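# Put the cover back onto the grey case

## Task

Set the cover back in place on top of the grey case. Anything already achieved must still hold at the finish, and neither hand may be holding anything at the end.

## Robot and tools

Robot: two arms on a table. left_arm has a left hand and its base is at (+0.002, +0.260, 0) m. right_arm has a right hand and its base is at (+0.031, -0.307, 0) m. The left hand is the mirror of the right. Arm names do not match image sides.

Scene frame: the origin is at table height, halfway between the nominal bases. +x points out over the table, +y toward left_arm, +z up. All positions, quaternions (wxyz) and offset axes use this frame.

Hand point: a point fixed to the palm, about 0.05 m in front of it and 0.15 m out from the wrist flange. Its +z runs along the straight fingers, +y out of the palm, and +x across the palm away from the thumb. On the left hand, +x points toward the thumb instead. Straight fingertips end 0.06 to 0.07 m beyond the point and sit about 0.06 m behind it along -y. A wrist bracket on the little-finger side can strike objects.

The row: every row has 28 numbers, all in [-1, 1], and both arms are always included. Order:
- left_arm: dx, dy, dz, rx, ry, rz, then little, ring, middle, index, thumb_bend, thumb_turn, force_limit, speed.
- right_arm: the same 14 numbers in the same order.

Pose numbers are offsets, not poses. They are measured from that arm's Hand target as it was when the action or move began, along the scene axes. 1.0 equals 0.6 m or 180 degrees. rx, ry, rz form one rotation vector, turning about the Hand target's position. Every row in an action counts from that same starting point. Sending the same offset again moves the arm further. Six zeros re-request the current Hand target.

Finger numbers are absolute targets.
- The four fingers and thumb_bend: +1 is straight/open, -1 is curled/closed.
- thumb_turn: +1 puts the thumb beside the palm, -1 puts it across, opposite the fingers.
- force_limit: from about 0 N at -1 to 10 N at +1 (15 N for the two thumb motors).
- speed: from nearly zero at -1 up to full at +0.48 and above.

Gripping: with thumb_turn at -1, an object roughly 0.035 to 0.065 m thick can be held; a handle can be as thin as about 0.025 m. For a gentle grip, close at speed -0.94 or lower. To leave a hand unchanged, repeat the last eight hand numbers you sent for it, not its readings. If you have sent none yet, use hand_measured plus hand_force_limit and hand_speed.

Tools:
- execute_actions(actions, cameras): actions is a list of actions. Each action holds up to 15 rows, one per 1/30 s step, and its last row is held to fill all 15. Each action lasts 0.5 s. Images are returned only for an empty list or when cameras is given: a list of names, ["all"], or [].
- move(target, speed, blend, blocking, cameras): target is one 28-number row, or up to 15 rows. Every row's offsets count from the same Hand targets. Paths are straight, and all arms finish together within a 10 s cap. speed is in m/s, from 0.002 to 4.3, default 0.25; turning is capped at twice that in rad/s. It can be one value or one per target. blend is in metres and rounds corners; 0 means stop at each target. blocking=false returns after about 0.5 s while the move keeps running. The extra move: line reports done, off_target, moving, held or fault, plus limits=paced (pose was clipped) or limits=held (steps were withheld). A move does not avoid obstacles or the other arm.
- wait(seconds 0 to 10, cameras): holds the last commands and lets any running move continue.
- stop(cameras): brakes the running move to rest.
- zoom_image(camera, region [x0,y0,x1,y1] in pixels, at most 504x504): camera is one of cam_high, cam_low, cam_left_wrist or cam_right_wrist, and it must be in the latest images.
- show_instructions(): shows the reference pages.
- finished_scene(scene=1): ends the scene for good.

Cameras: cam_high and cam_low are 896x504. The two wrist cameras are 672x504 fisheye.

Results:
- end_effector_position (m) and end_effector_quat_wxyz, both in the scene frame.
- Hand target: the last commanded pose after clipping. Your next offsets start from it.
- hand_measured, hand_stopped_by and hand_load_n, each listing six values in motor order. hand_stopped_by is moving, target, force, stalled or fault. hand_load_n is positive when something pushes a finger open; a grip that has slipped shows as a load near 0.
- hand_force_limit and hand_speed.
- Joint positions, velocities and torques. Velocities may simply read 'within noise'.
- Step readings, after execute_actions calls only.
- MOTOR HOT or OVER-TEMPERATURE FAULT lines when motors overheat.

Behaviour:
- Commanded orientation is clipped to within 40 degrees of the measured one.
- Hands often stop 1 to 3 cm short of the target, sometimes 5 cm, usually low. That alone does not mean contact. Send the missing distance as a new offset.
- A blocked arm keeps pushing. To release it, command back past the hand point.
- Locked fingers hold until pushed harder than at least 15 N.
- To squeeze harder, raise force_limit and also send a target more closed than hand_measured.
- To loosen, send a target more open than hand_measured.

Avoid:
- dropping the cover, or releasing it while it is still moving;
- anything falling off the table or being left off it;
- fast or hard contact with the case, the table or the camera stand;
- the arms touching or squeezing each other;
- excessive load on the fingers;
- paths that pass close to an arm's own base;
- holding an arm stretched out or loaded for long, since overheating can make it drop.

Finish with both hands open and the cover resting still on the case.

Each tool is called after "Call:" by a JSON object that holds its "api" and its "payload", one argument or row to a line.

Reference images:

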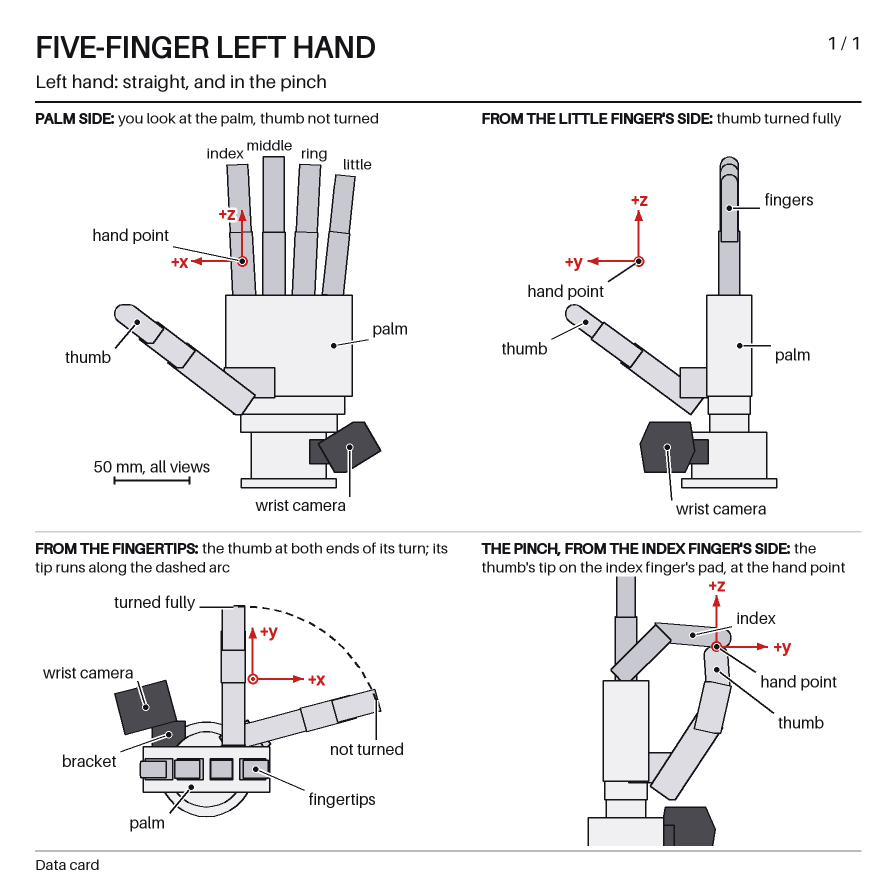

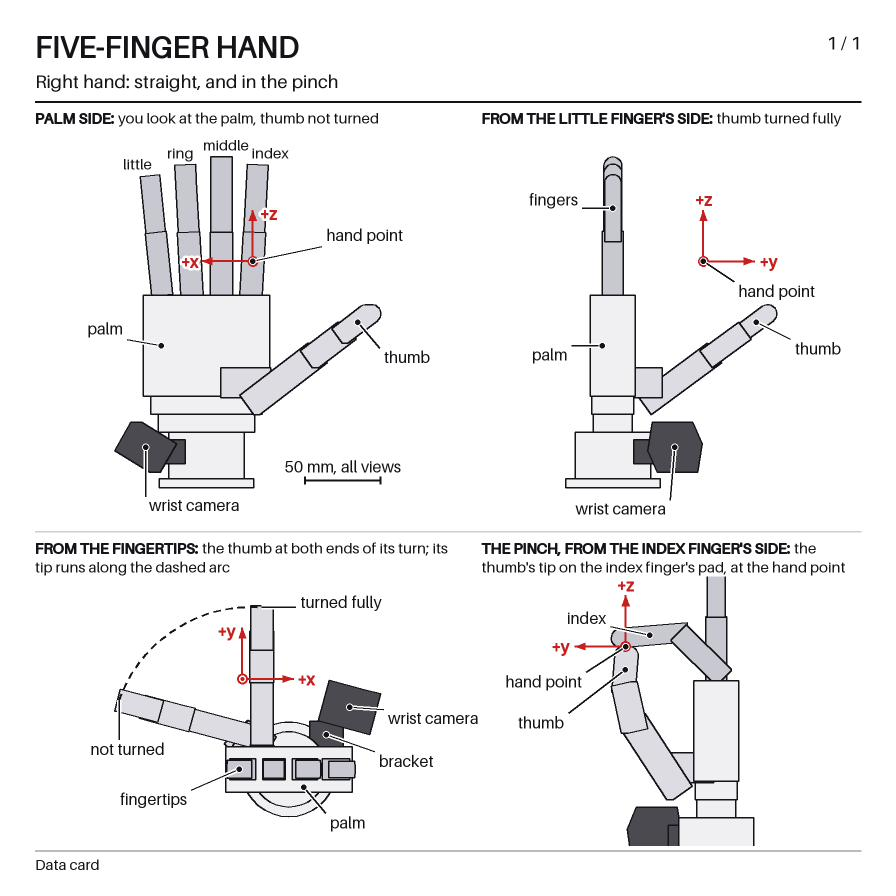

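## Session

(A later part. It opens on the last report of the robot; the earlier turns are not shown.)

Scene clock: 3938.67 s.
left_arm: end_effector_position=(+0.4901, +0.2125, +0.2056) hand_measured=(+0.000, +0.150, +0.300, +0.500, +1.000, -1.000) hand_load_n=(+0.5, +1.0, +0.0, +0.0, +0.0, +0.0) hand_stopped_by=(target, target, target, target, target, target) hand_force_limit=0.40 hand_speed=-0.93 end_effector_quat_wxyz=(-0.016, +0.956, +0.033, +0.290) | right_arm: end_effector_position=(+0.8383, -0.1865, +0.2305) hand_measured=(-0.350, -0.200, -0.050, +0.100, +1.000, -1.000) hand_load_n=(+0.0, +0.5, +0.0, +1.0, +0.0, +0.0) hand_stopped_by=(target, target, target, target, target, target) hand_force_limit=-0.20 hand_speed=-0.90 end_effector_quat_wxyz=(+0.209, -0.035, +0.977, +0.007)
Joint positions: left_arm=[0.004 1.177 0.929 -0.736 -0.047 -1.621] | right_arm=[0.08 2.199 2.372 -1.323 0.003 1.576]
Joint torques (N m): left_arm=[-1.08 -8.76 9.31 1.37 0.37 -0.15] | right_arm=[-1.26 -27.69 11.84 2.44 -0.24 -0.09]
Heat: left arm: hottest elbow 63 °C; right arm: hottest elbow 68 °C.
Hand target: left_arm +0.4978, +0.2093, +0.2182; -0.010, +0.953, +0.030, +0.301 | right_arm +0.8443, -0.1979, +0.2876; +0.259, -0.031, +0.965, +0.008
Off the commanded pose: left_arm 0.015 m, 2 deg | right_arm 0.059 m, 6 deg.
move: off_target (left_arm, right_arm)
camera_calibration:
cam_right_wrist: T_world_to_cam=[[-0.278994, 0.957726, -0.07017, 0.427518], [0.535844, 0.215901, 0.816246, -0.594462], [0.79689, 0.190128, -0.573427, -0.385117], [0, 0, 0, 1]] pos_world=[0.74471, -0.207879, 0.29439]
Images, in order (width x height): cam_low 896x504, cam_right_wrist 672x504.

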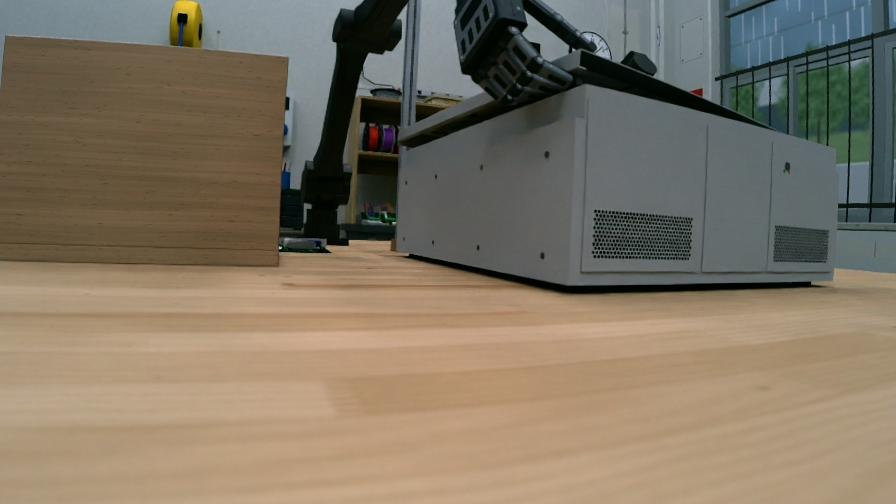

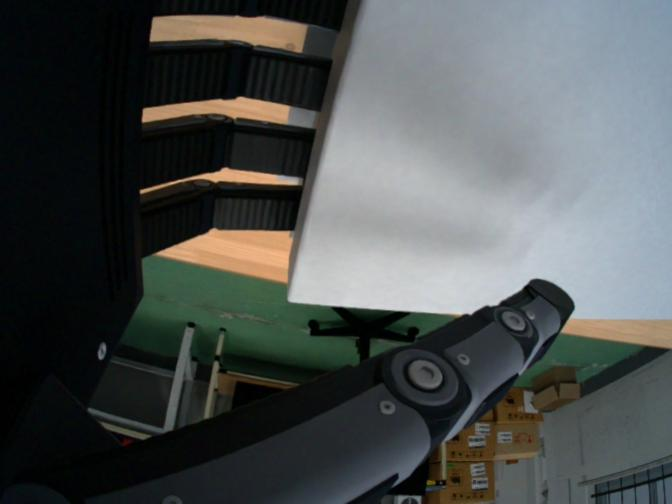

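Call:
{"api": "move", "payload": {
  "target": [0, 0, 0, 0, 0, 0, 0.0, 0.15, 0.3, 0.5, 1, -1, 0.4, -0.93, 0, -0.01, -0.02, 0, 0, 0, -0.35, -0.2, -0.05, 0.1, 1, -1, -0.2, -0.9],
  "speed": 0.04,
  "cameras": ["cam_low", "cam_right_wrist"]
}}

Call:
{"api": "zoom_image", "payload": {
  "camera": "cam_low",
  "region": [380, 0, 632, 168]
}}

Scene clock: 3960.07 s.
left_arm: end_effector_position=(+0.4901, +0.2125, +0.2056) hand_measured=(+0.000, +0.150, +0.300, +0.500, +1.000, -1.000) hand_load_n=(+0.5, +1.0, +0.0, +0.0, +0.0, +0.0) hand_stopped_by=(target, target, target, target, target, target) hand_force_limit=0.40 hand_speed=-0.93 end_effector_quat_wxyz=(-0.016, +0.956, +0.033, +0.290) | right_arm: end_effector_position=(+0.8377, -0.1872, +0.2294) hand_measured=(-0.350, -0.200, -0.050, +0.100, +1.000, -1.000) hand_load_n=(+0.0, +0.0, +0.0, +0.5, +0.5, +0.0) hand_stopped_by=(target, target, target, target, target, target) hand_force_limit=-0.20 hand_speed=-0.90 end_effector_quat_wxyz=(+0.217, -0.037, +0.975, +0.009)
Joint positions: left_arm=[0.004 1.177 0.929 -0.736 -0.047 -1.621] | right_arm=[0.077 2.178 2.326 -1.281 -0.003 1.569]
Joint torques (N m): left_arm=[-0.09 -8.94 9.25 1.35 0.33 -0.13] | right_arm=[-1.61 -26.75 11.51 2.48 -0.15 -0.1]
Heat: left arm: hottest elbow 63 °C; right arm: hottest elbow 63 °C.
Hand target: left_arm +0.4978, +0.2093, +0.2182; -0.010, +0.953, +0.030, +0.301 | right_arm +0.8443, -0.2038, +0.2756; +0.259, -0.031, +0.965, +0.008
Off the commanded pose: left_arm 0.015 m, 2 deg | right_arm 0.050 m, 5 deg.
move: off_target (left_arm, right_arm)
camera_calibration:
cam_right_wrist: T_world_to_cam=[[-0.283838, 0.956263, -0.0706861, 0.431897], [0.52087, 0.215658, 0.825945, -0.582834], [0.805065, 0.197616, -0.559301, -0.393821], [0, 0, 0, 1]] pos_world=[0.743221, -0.209489, 0.291654]
Images, in order (width x height): cam_low 896x504, cam_right_wrist 672x504.

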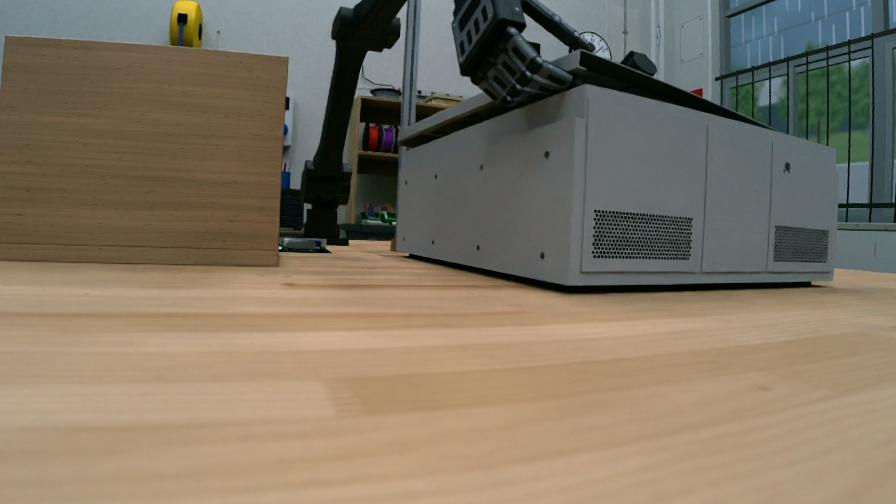

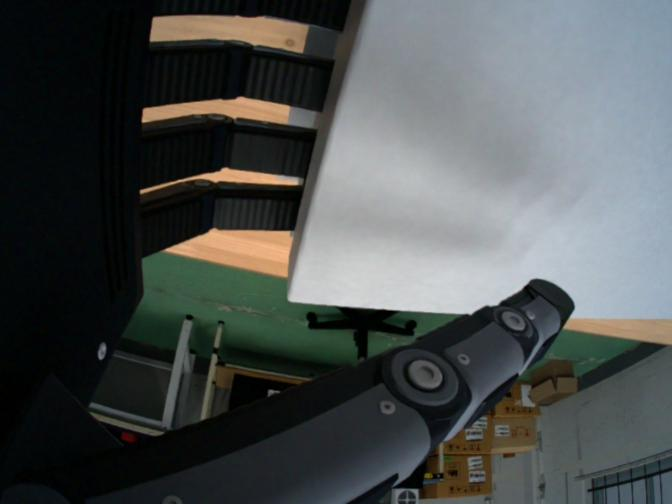

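Scaled by 2.000 from the camera's 896x504 image, which has a finer 1280x720 frame.

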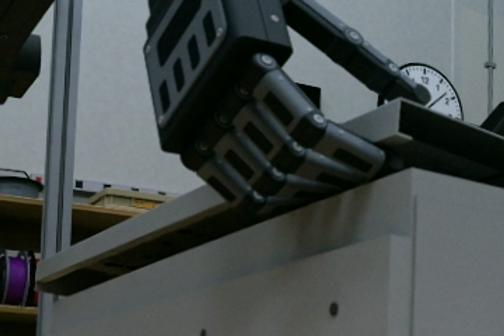

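Call:
{"api": "move", "payload": {
  "target": [0, 0, 0, 0, 0, 0, 0.0, 0.15, 0.3, 0.5, 1, -1, 0.4, -0.93, 0, 0, 0, 0, 0, 0, -0.15, 0.0, 0.15, 0.3, 1, -1, 0.2, -0.95],
  "speed": 0.04,
  "cameras": ["cam_low", "cam_right_wrist"]
}}

Call:
{"api": "zoom_image", "payload": {
  "camera": "cam_low",
  "region": [380, 0, 632, 168]
}}

Scene clock: 3976.27 s.
left_arm: end_effector_position=(+0.4901, +0.2125, +0.2056) hand_measured=(+0.000, +0.150, +0.300, +0.500, +1.000, -1.000) hand_load_n=(+0.0, +1.5, +0.5, +0.0, +0.0, +0.0) hand_stopped_by=(target, target, target, target, target, target) hand_force_limit=0.40 hand_speed=-0.93 end_effector_quat_wxyz=(-0.016, +0.956, +0.033, +0.290) | right_arm: end_effector_position=(+0.8359, -0.1855, +0.2404) hand_measured=(-0.150, +0.000, +0.150, +0.300, +1.000, -1.000) hand_load_n=(+0.0, +0.0, -1.5, +0.0, -0.5, +0.0) hand_stopped_by=(target, target, target, target, target, target) hand_force_limit=0.20 hand_speed=-0.95 end_effector_quat_wxyz=(+0.223, -0.039, +0.974, +0.016)
Joint positions: left_arm=[0.004 1.177 0.929 -0.736 -0.047 -1.621] | right_arm=[0.076 2.165 2.326 -1.281 -0.016 1.567]
Joint torques (N m): left_arm=[-0.85 -8.94 9.26 1.35 0.34 -0.1] | right_arm=[-1.61 -25.35 11.64 2.36 0.35 -0.07]
Heat: left arm: hottest elbow 63 °C; right arm: hottest elbow 61 °C.
Hand target: left_arm +0.4978, +0.2093, +0.2182; -0.010, +0.953, +0.030, +0.301 | right_arm +0.8443, -0.2040, +0.2759; +0.259, -0.031, +0.965, +0.008
Off the commanded pose: left_arm 0.015 m, 2 deg | right_arm 0.041 m, 4 deg.
move: off_target (left_arm, right_arm)
camera_calibration:
cam_right_wrist: T_world_to_cam=[[-0.289106, 0.955204, -0.063263, 0.432968], [0.509083, 0.209374, 0.834863, -0.584839], [0.810711, 0.209158, -0.54681, -0.392159], [0, 0, 0, 1]] pos_world=[0.740833, -0.209099, 0.301215]
Images, in order (width x height): cam_low 896x504, cam_right_wrist 672x504.

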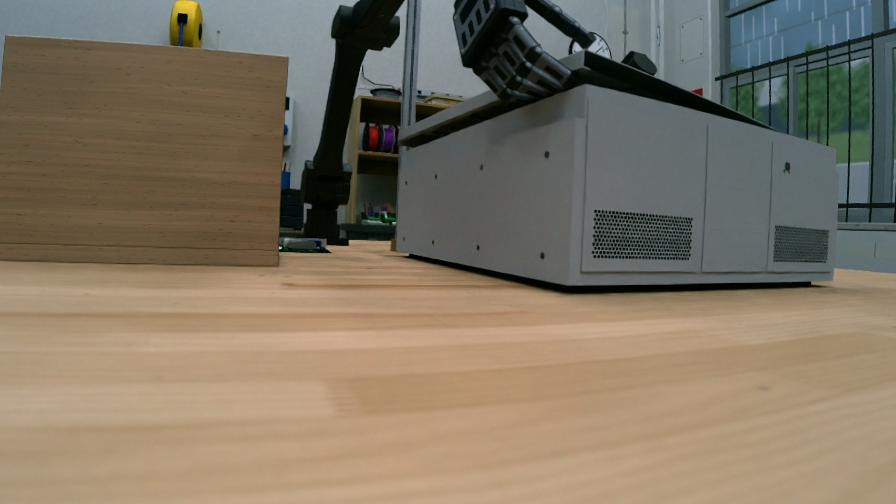

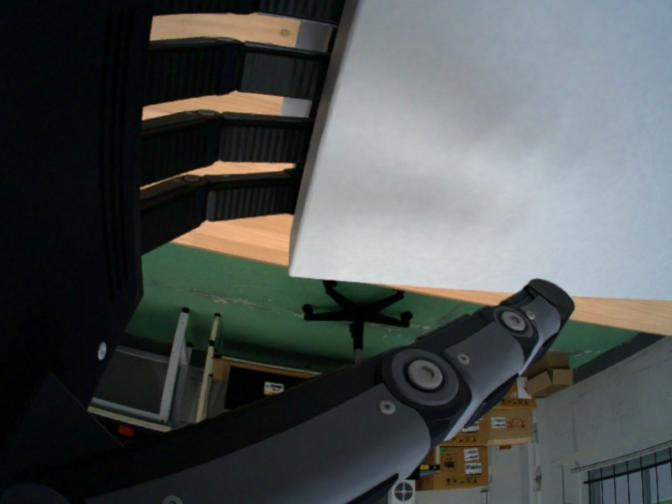

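Scaled by 2.000 from the camera's 896x504 image, which has a finer 1280x720 frame.

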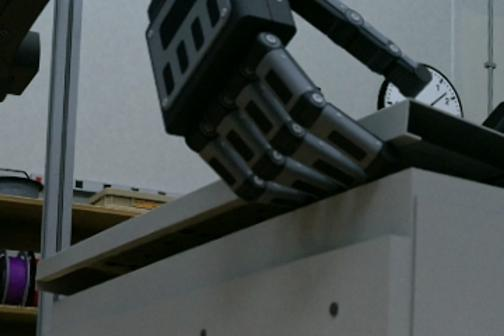

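Call:
{"api": "move", "payload": {
  "target": [0, 0, 0, 0, 0, 0, 0.0, 0.15, 0.3, 0.5, 1, -1, 0.4, -0.93, 0, -0.004, 0, 0, 0, 0, 0.05, 0.2, 0.35, 0.5, 1, -1, 0.2, -0.95],
  "speed": 0.04,
  "cameras": ["cam_low", "cam_right_wrist"]
}}

Call:
{"api": "zoom_image", "payload": {
  "camera": "cam_low",
  "region": [380, 0, 632, 168]
}}

Scene clock: 3984.47 s.
left_arm: end_effector_position=(+0.4901, +0.2128, +0.2056) hand_measured=(+0.000, +0.150, +0.300, +0.500, +1.000, -1.000) hand_load_n=(+0.5, +0.5, +1.0, +0.0, +0.0, +0.0) hand_stopped_by=(target, target, target, target, target, target) hand_force_limit=0.40 hand_speed=-0.93 end_effector_quat_wxyz=(-0.016, +0.956, +0.033, +0.290) | right_arm: end_effector_position=(+0.8386, -0.1988, +0.2511) hand_measured=(+0.050, +0.200, +0.350, +0.500, +1.000, -1.000) hand_load_n=(+0.0, +0.0, +0.0, +0.0, +0.0, +0.0) hand_stopped_by=(target, target, target, target, target, target) hand_force_limit=0.20 hand_speed=-0.95 end_effector_quat_wxyz=(+0.234, -0.031, +0.972, +0.009)
Joint positions: left_arm=[0.005 1.177 0.929 -0.736 -0.047 -1.621] | right_arm=[0.062 2.152 2.326 -1.272 -0.005 1.567]
Joint torques (N m): left_arm=[-0.91 -8.7 9.07 1.32 0.33 -0.1] | right_arm=[-0.97 -24.18 12.01 1.98 -0.17 -0.11]
Heat: left arm: hottest elbow 63 °C; right arm: hottest elbow 60 °C.
Hand target: left_arm +0.4978, +0.2094, +0.2182; -0.010, +0.953, +0.030, +0.301 | right_arm +0.8443, -0.2064, +0.2758; +0.259, -0.031, +0.965, +0.008
Off the commanded pose: left_arm 0.015 m, 2 deg | right_arm 0.027 m, 3 deg.
move: off_target (left_arm, right_arm)
camera_calibration:
cam_right_wrist: T_world_to_cam=[[-0.269485, 0.959894, -0.077336, 0.435182], [0.494285, 0.206794, 0.844345, -0.582738], [0.826475, 0.189312, -0.530189, -0.407025], [0, 0, 0, 1]] pos_world=[0.741709, -0.220167, 0.309887]
Images, in order (width x height): cam_low 896x504, cam_right_wrist 672x504.

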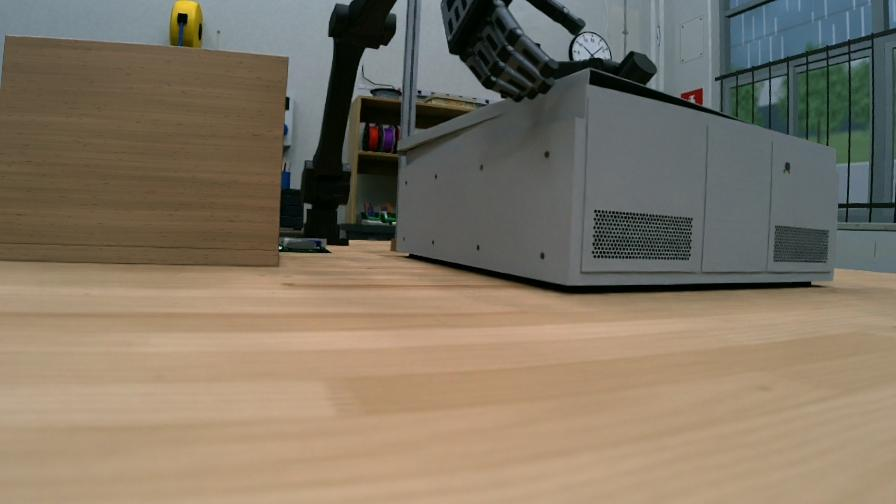

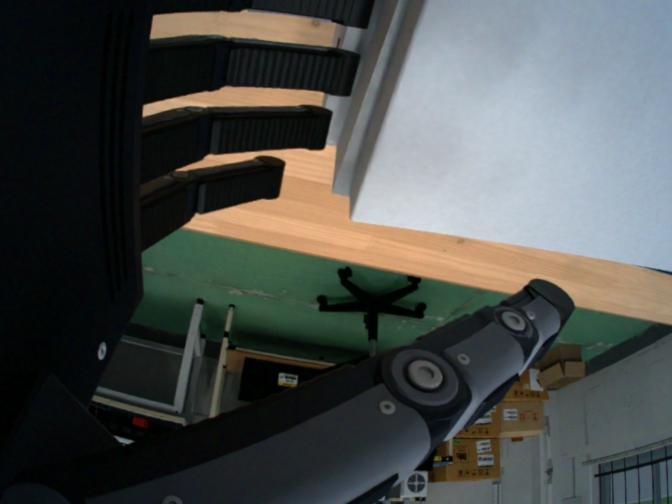

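Scaled by 2.000 from the camera's 896x504 image, which has a finer 1280x720 frame.

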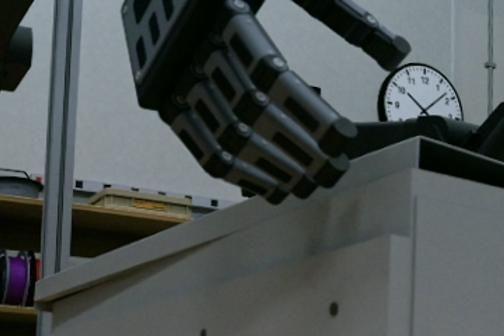

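Call:
{"api": "execute_actions", "payload": {
  "actions": [],
  "cameras": ["cam_high", "cam_low"]
}}

Call:
{"api": "zoom_image", "payload": {
  "camera": "cam_high",
  "region": [380, 130, 460, 190]
}}

Call:
{"api": "zoom_image", "payload": {
  "camera": "cam_high",
  "region": [240, 280, 320, 340]
}}

Call:
{"api": "zoom_image", "payload": {
  "camera": "cam_high",
  "region": [420, 410, 500, 470]
}}

Call:
{"api": "zoom_image", "payload": {
  "camera": "cam_high",
  "region": [530, 210, 610, 270]
}}

Call:
{"api": "zoom_image", "payload": {
  "camera": "cam_low",
  "region": [380, 40, 884, 240]
}}

Scene clock: 4006.67 s.
left_arm: end_effector_position=(+0.4901, +0.2128, +0.2056) hand_measured=(+0.000, +0.150, +0.300, +0.500, +1.000, -1.000) hand_load_n=(+0.0, +1.0, +1.0, +0.0, +0.0, +0.0) hand_stopped_by=(target, target, target, target, target, target) hand_force_limit=0.40 hand_speed=-0.93 end_effector_quat_wxyz=(-0.016, +0.956, +0.033, +0.290) | right_arm: end_effector_position=(+0.8386, -0.1988, +0.2511) hand_measured=(+0.050, +0.200, +0.350, +0.500, +1.000, -1.000) hand_load_n=(+0.0, +0.0, +0.0, +0.0, +0.0, +0.0) hand_stopped_by=(target, target, target, target, target, target) hand_force_limit=0.20 hand_speed=-0.95 end_effector_quat_wxyz=(+0.234, -0.031, +0.972, +0.009)
Joint positions: left_arm=[0.005 1.177 0.929 -0.736 -0.047 -1.621] | right_arm=[0.062 2.152 2.326 -1.272 -0.005 1.567]
Joint velocities: within noise
Joint torques (N m): left_arm=[-0.62 -8.82 9.33 1.29 0.38 -0.14] | right_arm=[-0.91 -23.88 12 1.94 -0.17 -0.1]
Heat: left arm: hottest elbow 63 °C; right arm: hottest elbow 59 °C.
Hand target: left_arm +0.4978, +0.2094, +0.2182; -0.010, +0.953, +0.030, +0.301 | right_arm +0.8443, -0.2064, +0.2758; +0.259, -0.031, +0.965, +0.008
Off the commanded pose: left_arm 0.015 m, 2 deg | right_arm 0.027 m, 3 deg.
Images, in order (width x height): cam_high 896x504, cam_low 896x504.

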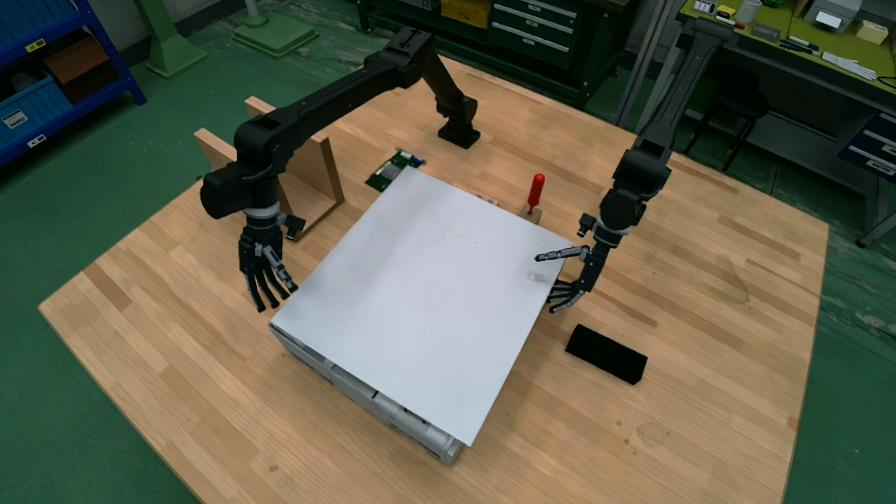

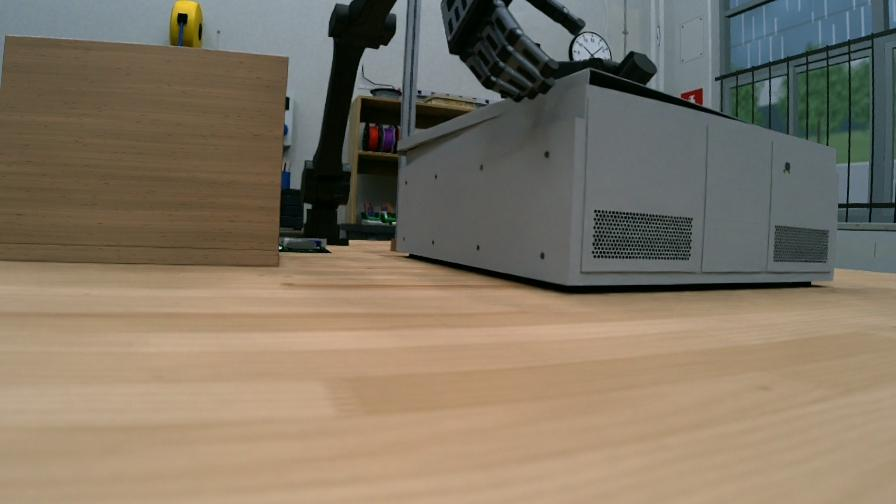

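Scaled by 6.300 from the camera's 896x504 image, which has a finer 1280x720 frame.

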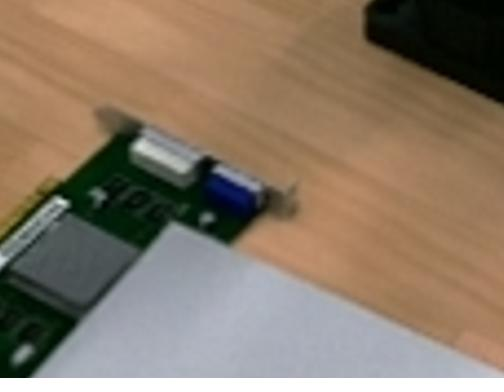

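Scaled by 6.300 from the camera's 896x504 image, which has a finer 1280x720 frame.

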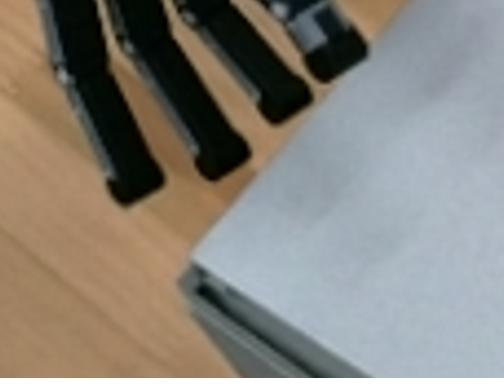

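Scaled by 6.300 from the camera's 896x504 image, which has a finer 1280x720 frame.

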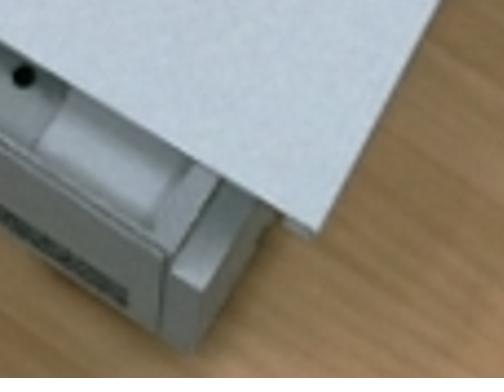

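Scaled by 6.300 from the camera's 896x504 image, which has a finer 1280x720 frame.

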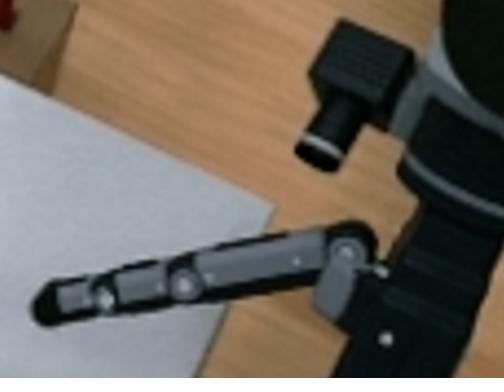

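Scaled by 1.000.

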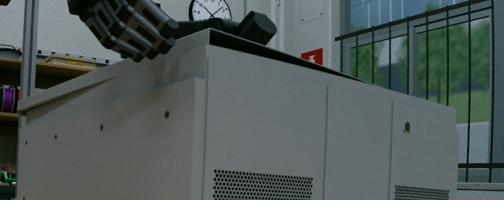

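Call:
{"api": "move", "payload": {
  "target": [
    [0, 0.0833, 0.05, 0, 0, 0, 1, 1, 1, 1, 1, -1, 0.4, -0.5, 0, -0.0833, 0.033, 0, 0, 0, 0.05, 0.2, 0.35, 0.5, 1, -1, 0.2, -0.95],
    [0.467, 0.0833, 0.1, 0, 0, 0, 1, 1, 1, 1, 1, -1, 0.4, -0.5, -0.383, -0.0833, -0.05, 0, 0, 0, -0.35, -0.2, -0.05, 0.1, 1, -1, 0.2, -0.6]
  ],
  "speed": [0.08, 0.15],
  "cameras": ["all"]
}}

Scene clock: 4127.60 s.
left_arm: end_effector_position=(+0.7649, +0.2652, +0.2668) hand_measured=(+1.000, +1.000, +1.000, +1.000, +1.000, -1.000) hand_load_n=(+0.0, +0.0, +0.0, +0.0, +0.0, +0.0) hand_stopped_by=(target, target, target, target, target, target) hand_force_limit=0.40 hand_speed=-0.50 end_effector_quat_wxyz=(-0.011, +0.956, +0.031, +0.291) | right_arm: end_effector_position=(+0.6108, -0.2480, +0.2325) hand_measured=(-0.350, -0.200, -0.050, +0.100, +1.000, -1.000) hand_load_n=(+0.0, +0.0, +0.5, +0.5, +0.0, +0.0) hand_stopped_by=(target, target, target, target, target, target) hand_force_limit=0.20 hand_speed=-0.60 end_effector_quat_wxyz=(+0.241, -0.031, +0.970, +0.011)
Joint positions: left_arm=[0.09 1.888 1.898 -0.99 0.012 -1.55] | right_arm=[-0.016 1.477 1.322 -0.931 -0.047 1.498]
Joint torques (N m): left_arm=[-1.55 -18.73 11.6 0.9 -0.17 -0.18] | right_arm=[-1.26 -13.74 10.56 2.04 -0.22 -0.14]
Heat: left arm: hottest elbow 63 °C; right arm: hottest elbow 57 °C.
Hand target: left_arm +0.7779, +0.2594, +0.2779; -0.010, +0.953, +0.030, +0.301 | right_arm +0.6145, -0.2563, +0.2457; +0.259, -0.031, +0.965, +0.008
Off the commanded pose: left_arm 0.018 m, 1 deg | right_arm 0.016 m, 2 deg.
move: off_target (left_arm, right_arm); target 2's new numbers were sent with right_arm's hand 0.016 m and 2 deg from that target
camera_calibration:
cam_left_wrist: T_world_to_cam=[[0.124313, 0.977518, 0.17031, -0.401074], [0.424103, -0.207519, 0.881517, -0.505116], [0.897041, -0.0373549, -0.440365, -0.438782], [0, 0, 0, 1]] pos_world=[0.657685, 0.270845, 0.320351]
cam_right_wrist: T_world_to_cam=[[-0.27007, 0.959834, -0.0760331, 0.419611], [0.482807, 0.203323, 0.851796, -0.439966], [0.833042, 0.193336, -0.518326, -0.225165], [0, 0, 0, 1]] pos_world=[0.513315, -0.269769, 0.289956]

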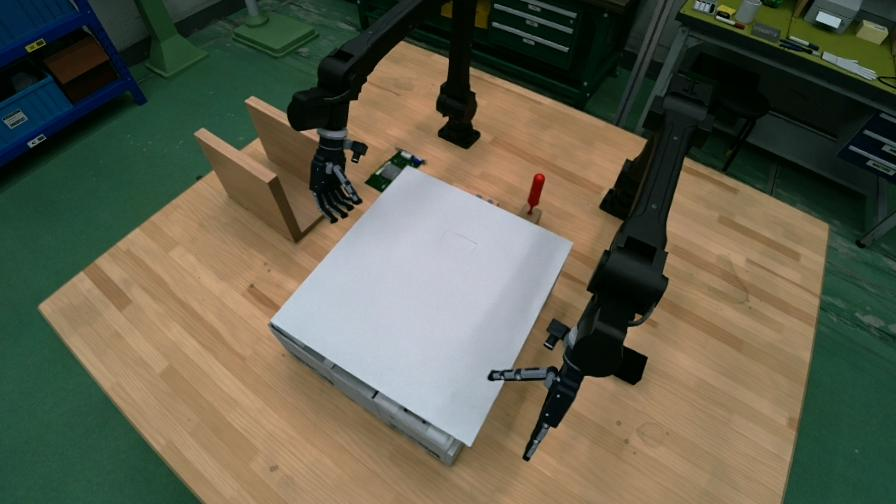

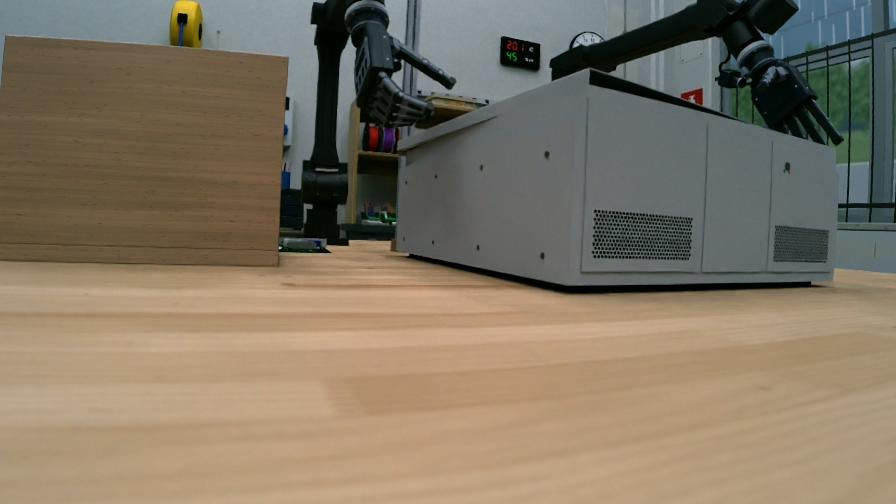

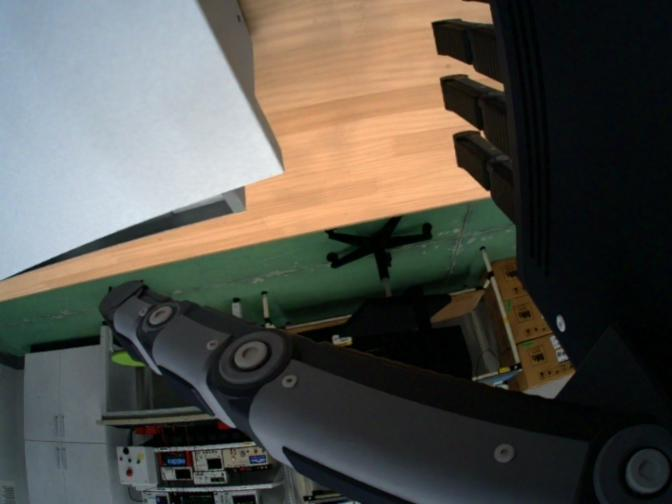

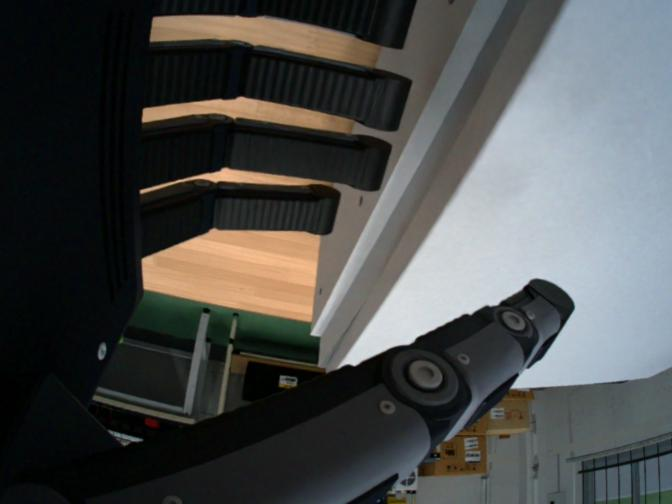

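Call:
{"api": "zoom_image", "payload": {
  "camera": "cam_low",
  "region": [340, 40, 592, 208]
}}

Call:
{"api": "zoom_image", "payload": {
  "camera": "cam_low",
  "region": [644, 20, 896, 188]
}}

Scaled by 2.000 from the camera's 896x504 image, which has a finer 1280x720 frame.

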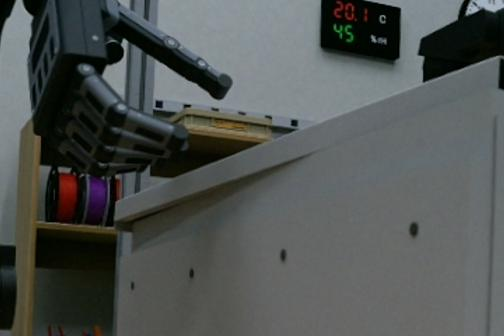

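Scaled by 2.000 from the camera's 896x504 image, which has a finer 1280x720 frame.

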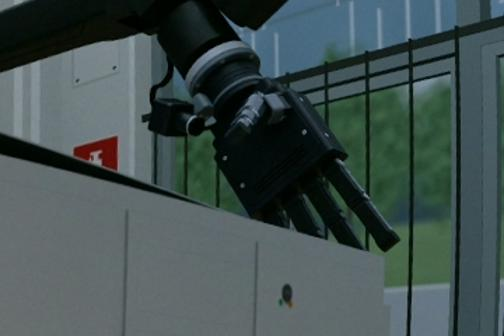

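Call:
{"api": "move", "payload": {
  "target": [0.01, -0.03, -0.083, 0, 0, 0, 1, 1, 1, 1, 1, -1, 0.4, -0.5, -0.1825, 0, -0.048, 0, 0, 0, -0.35, -0.2, -0.05, 0.1, 1, -1, 0.2, -0.6],
  "speed": 0.12,
  "cameras": ["cam_low", "cam_left_wrist", "cam_right_wrist"]
}}

Call:
{"api": "zoom_image", "payload": {
  "camera": "cam_low",
  "region": [340, 40, 592, 208]
}}

Scene clock: 4185.87 s.
left_arm: end_effector_position=(+0.7767, +0.2474, +0.2366) hand_measured=(+1.000, +1.000, +1.000, +1.000, +1.000, -1.000) hand_load_n=(+0.0, +0.0, -0.5, +0.5, -0.5, +0.0) hand_stopped_by=(target, target, target, target, target, target) hand_force_limit=0.40 hand_speed=-0.50 end_effector_quat_wxyz=(-0.011, +0.953, +0.030, +0.300) | right_arm: end_effector_position=(+0.5012, -0.2496, +0.2079) hand_measured=(-0.350, -0.200, -0.050, +0.100, +1.000, -1.000) hand_load_n=(+0.0, +0.0, +0.0, +0.0, +0.0, -0.5) hand_stopped_by=(target, target, target, target, target, target) hand_force_limit=0.20 hand_speed=-0.60 end_effector_quat_wxyz=(+0.243, -0.031, +0.969, +0.012)
Joint positions: left_arm=[0.061 1.91 1.843 -0.894 -0.005 -1.572] | right_arm=[-0.027 1.197 0.99 -0.875 -0.052 1.49]
Joint torques (N m): left_arm=[-1.38 -19.6 8.36 1.98 -0.21 -0.18] | right_arm=[-1.26 -8.59 10.33 2.06 -0.24 -0.15]
Heat: left arm: hottest elbow 66 °C; right arm: hottest elbow 56 °C.
Hand target: left_arm +0.7839, +0.2412, +0.2283; -0.010, +0.953, +0.030, +0.301 | right_arm +0.5050, -0.2562, +0.2170; +0.259, -0.031, +0.965, +0.008
Off the commanded pose: left_arm 0.013 m, 0 deg | right_arm 0.012 m, 2 deg.
move: off_target (left_arm, right_arm)
camera_calibration:
cam_left_wrist: T_world_to_cam=[[0.122297, 0.976914, 0.175164, -0.37953], [0.406872, -0.210326, 0.888942, -0.474879], [0.905262, -0.0374461, -0.423201, -0.473823], [0, 0, 0, 1]] pos_world=[0.668564, 0.253146, 0.288098]
cam_right_wrist: T_world_to_cam=[[-0.268614, 0.960203, -0.0765249, 0.38917], [0.47877, 0.202026, 0.85438, -0.364551], [0.835839, 0.192861, -0.513983, -0.148643], [0, 0, 0, 1]] pos_world=[0.403314, -0.271367, 0.264846]
Images, in order (width x height): cam_low 896x504, cam_left_wrist 672x504, cam_right_wrist 672x504.

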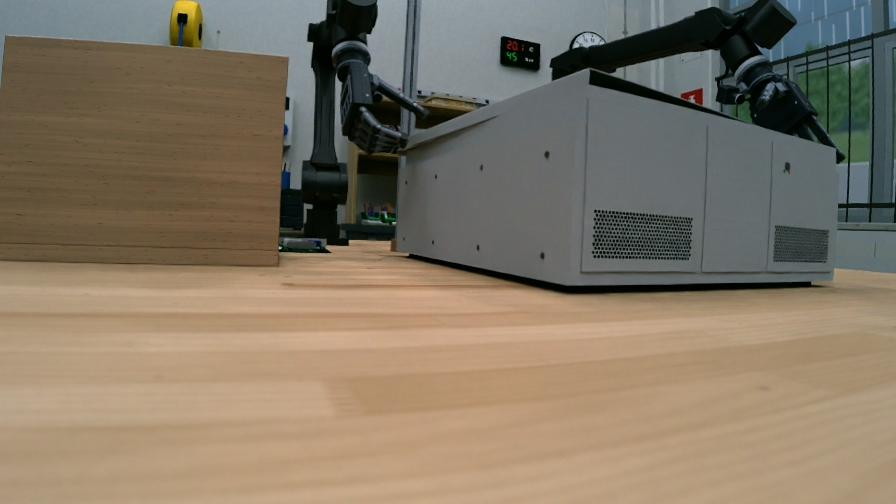

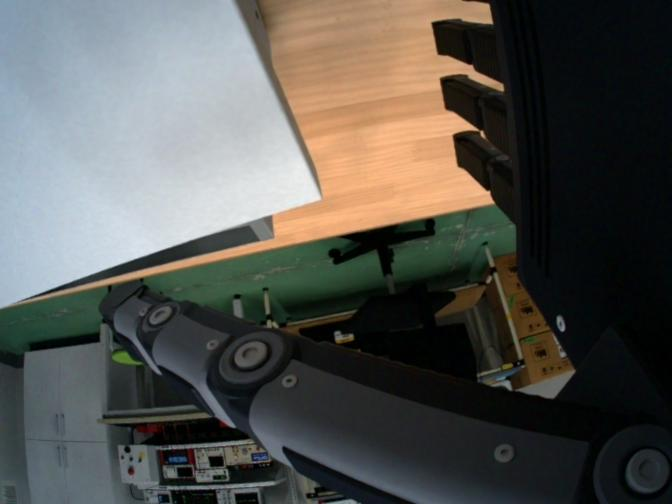

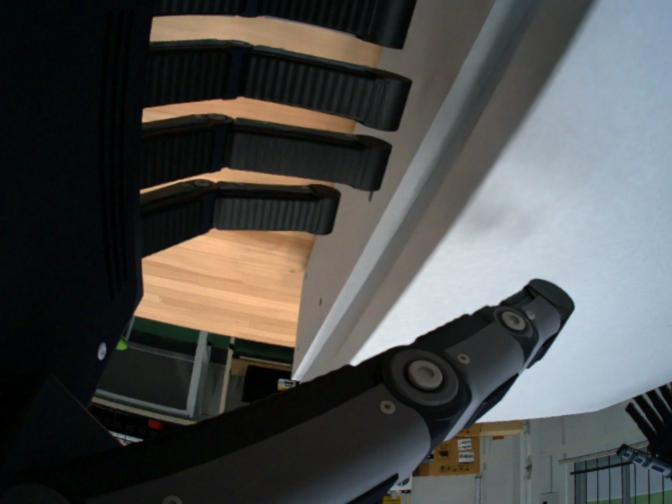

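Scaled by 2.000 from the camera's 896x504 image, which has a finer 1280x720 frame.

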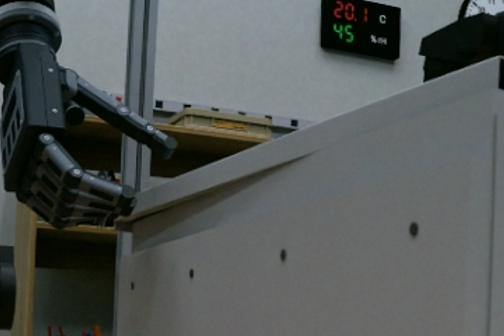

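Call:
{"api": "move", "payload": {
  "target": [0, -0.075, -0.035, 0, 0, 0, 1, 1, 1, 1, 1, -1, 0.4, -0.5, 0, 0.02, -0.028, 0, 0, 0, -0.35, -0.2, -0.05, 0.1, 1, -1, 0.2, -0.6],
  "speed": 0.1,
  "cameras": ["cam_low", "cam_left_wrist", "cam_right_wrist"]
}}

Call:
{"api": "zoom_image", "payload": {
  "camera": "cam_low",
  "region": [340, 40, 592, 208]
}}

Scene clock: 4200.90 s.
left_arm: end_effector_position=(+0.7770, +0.1976, +0.2191) hand_measured=(+1.000, +1.000, +1.000, +1.000, +1.000, -1.000) hand_load_n=(+0.0, +0.0, +0.0, +0.0, +0.0, +0.0) hand_stopped_by=(target, target, target, target, target, target) hand_force_limit=0.40 hand_speed=-0.50 end_effector_quat_wxyz=(-0.010, +0.953, +0.027, +0.302) | right_arm: end_effector_position=(+0.4998, -0.2501, +0.1938) hand_measured=(-0.350, -0.200, -0.050, +0.100, +1.000, -1.000) hand_load_n=(+0.0, +0.0, +0.0, +0.0, +0.0, +0.0) hand_stopped_by=(target, target, target, target, target, target) hand_force_limit=0.20 hand_speed=-0.60 end_effector_quat_wxyz=(+0.247, -0.031, +0.969, +0.007)
Joint positions: left_arm=[-0.016 1.911 1.796 -0.843 -0.046 -1.629] | right_arm=[-0.024 1.197 0.95 -0.827 -0.042 1.49]
Joint torques (N m): left_arm=[-0.85 -19.02 8.13 1.87 -0.2 -0.22] | right_arm=[0.91 -7.88 10.4 2.06 0 0.15]
Heat: left arm: hottest elbow 65 °C; right arm: hottest elbow 57 °C.
Hand target: left_arm +0.7839, +0.1962, +0.2071; -0.010, +0.953, +0.030, +0.301 | right_arm +0.5050, -0.2442, +0.2001; +0.259, -0.031, +0.965, +0.009
Off the commanded pose: left_arm 0.014 m, 0 deg | right_arm 0.010 m, 1 deg.
move: off_target (left_arm)
camera_calibration:
cam_left_wrist: T_world_to_cam=[[0.128597, 0.975888, 0.176365, -0.332652], [0.400979, -0.213824, 0.890783, -0.465004], [0.907016, -0.0438335, -0.418808, -0.484474], [0, 0, 0, 1]] pos_world=[0.66866, 0.203966, 0.269984]
cam_right_wrist: T_world_to_cam=[[-0.266359, 0.959899, -0.0874451, 0.388981], [0.471832, 0.208959, 0.856569, -0.346939], [0.840492, 0.186895, -0.508569, -0.15956], [0, 0, 0, 1]] pos_world=[0.401414, -0.271066, 0.250044]
Images, in order (width x height): cam_low 896x504, cam_left_wrist 672x504, cam_right_wrist 672x504.

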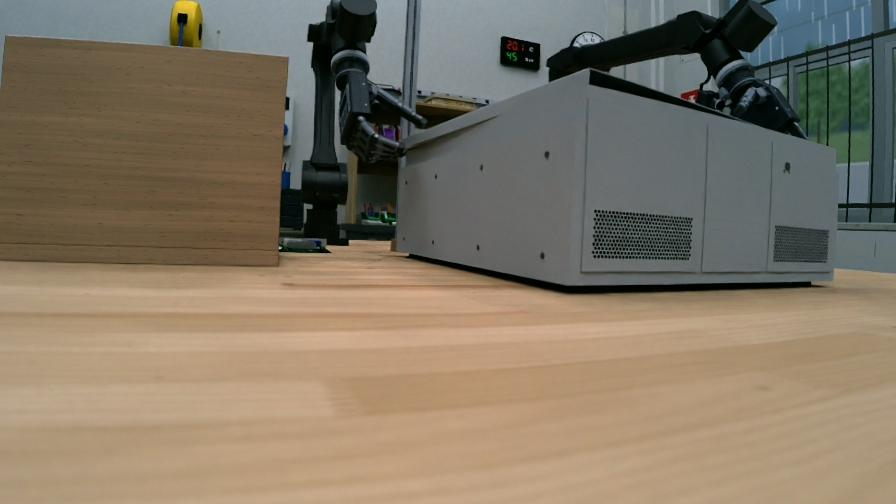

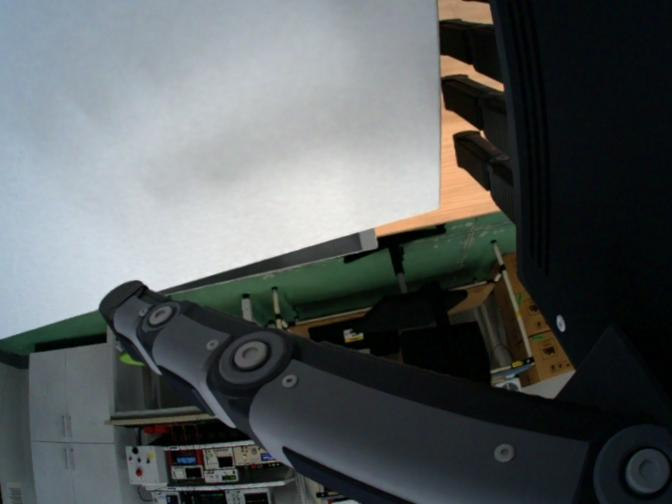

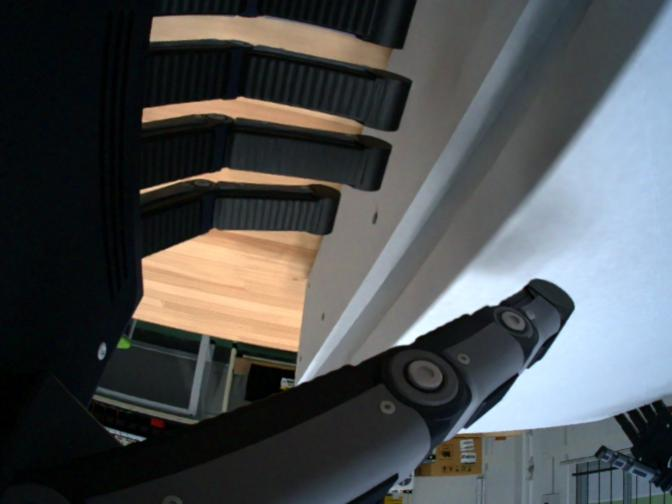

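Scaled by 2.000 from the camera's 896x504 image, which has a finer 1280x720 frame.

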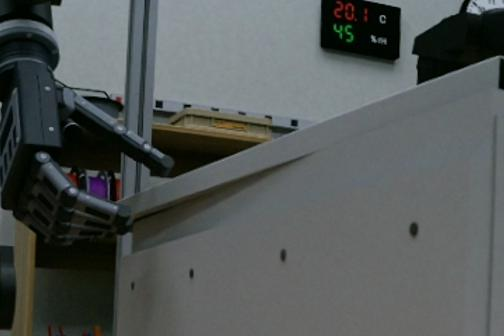

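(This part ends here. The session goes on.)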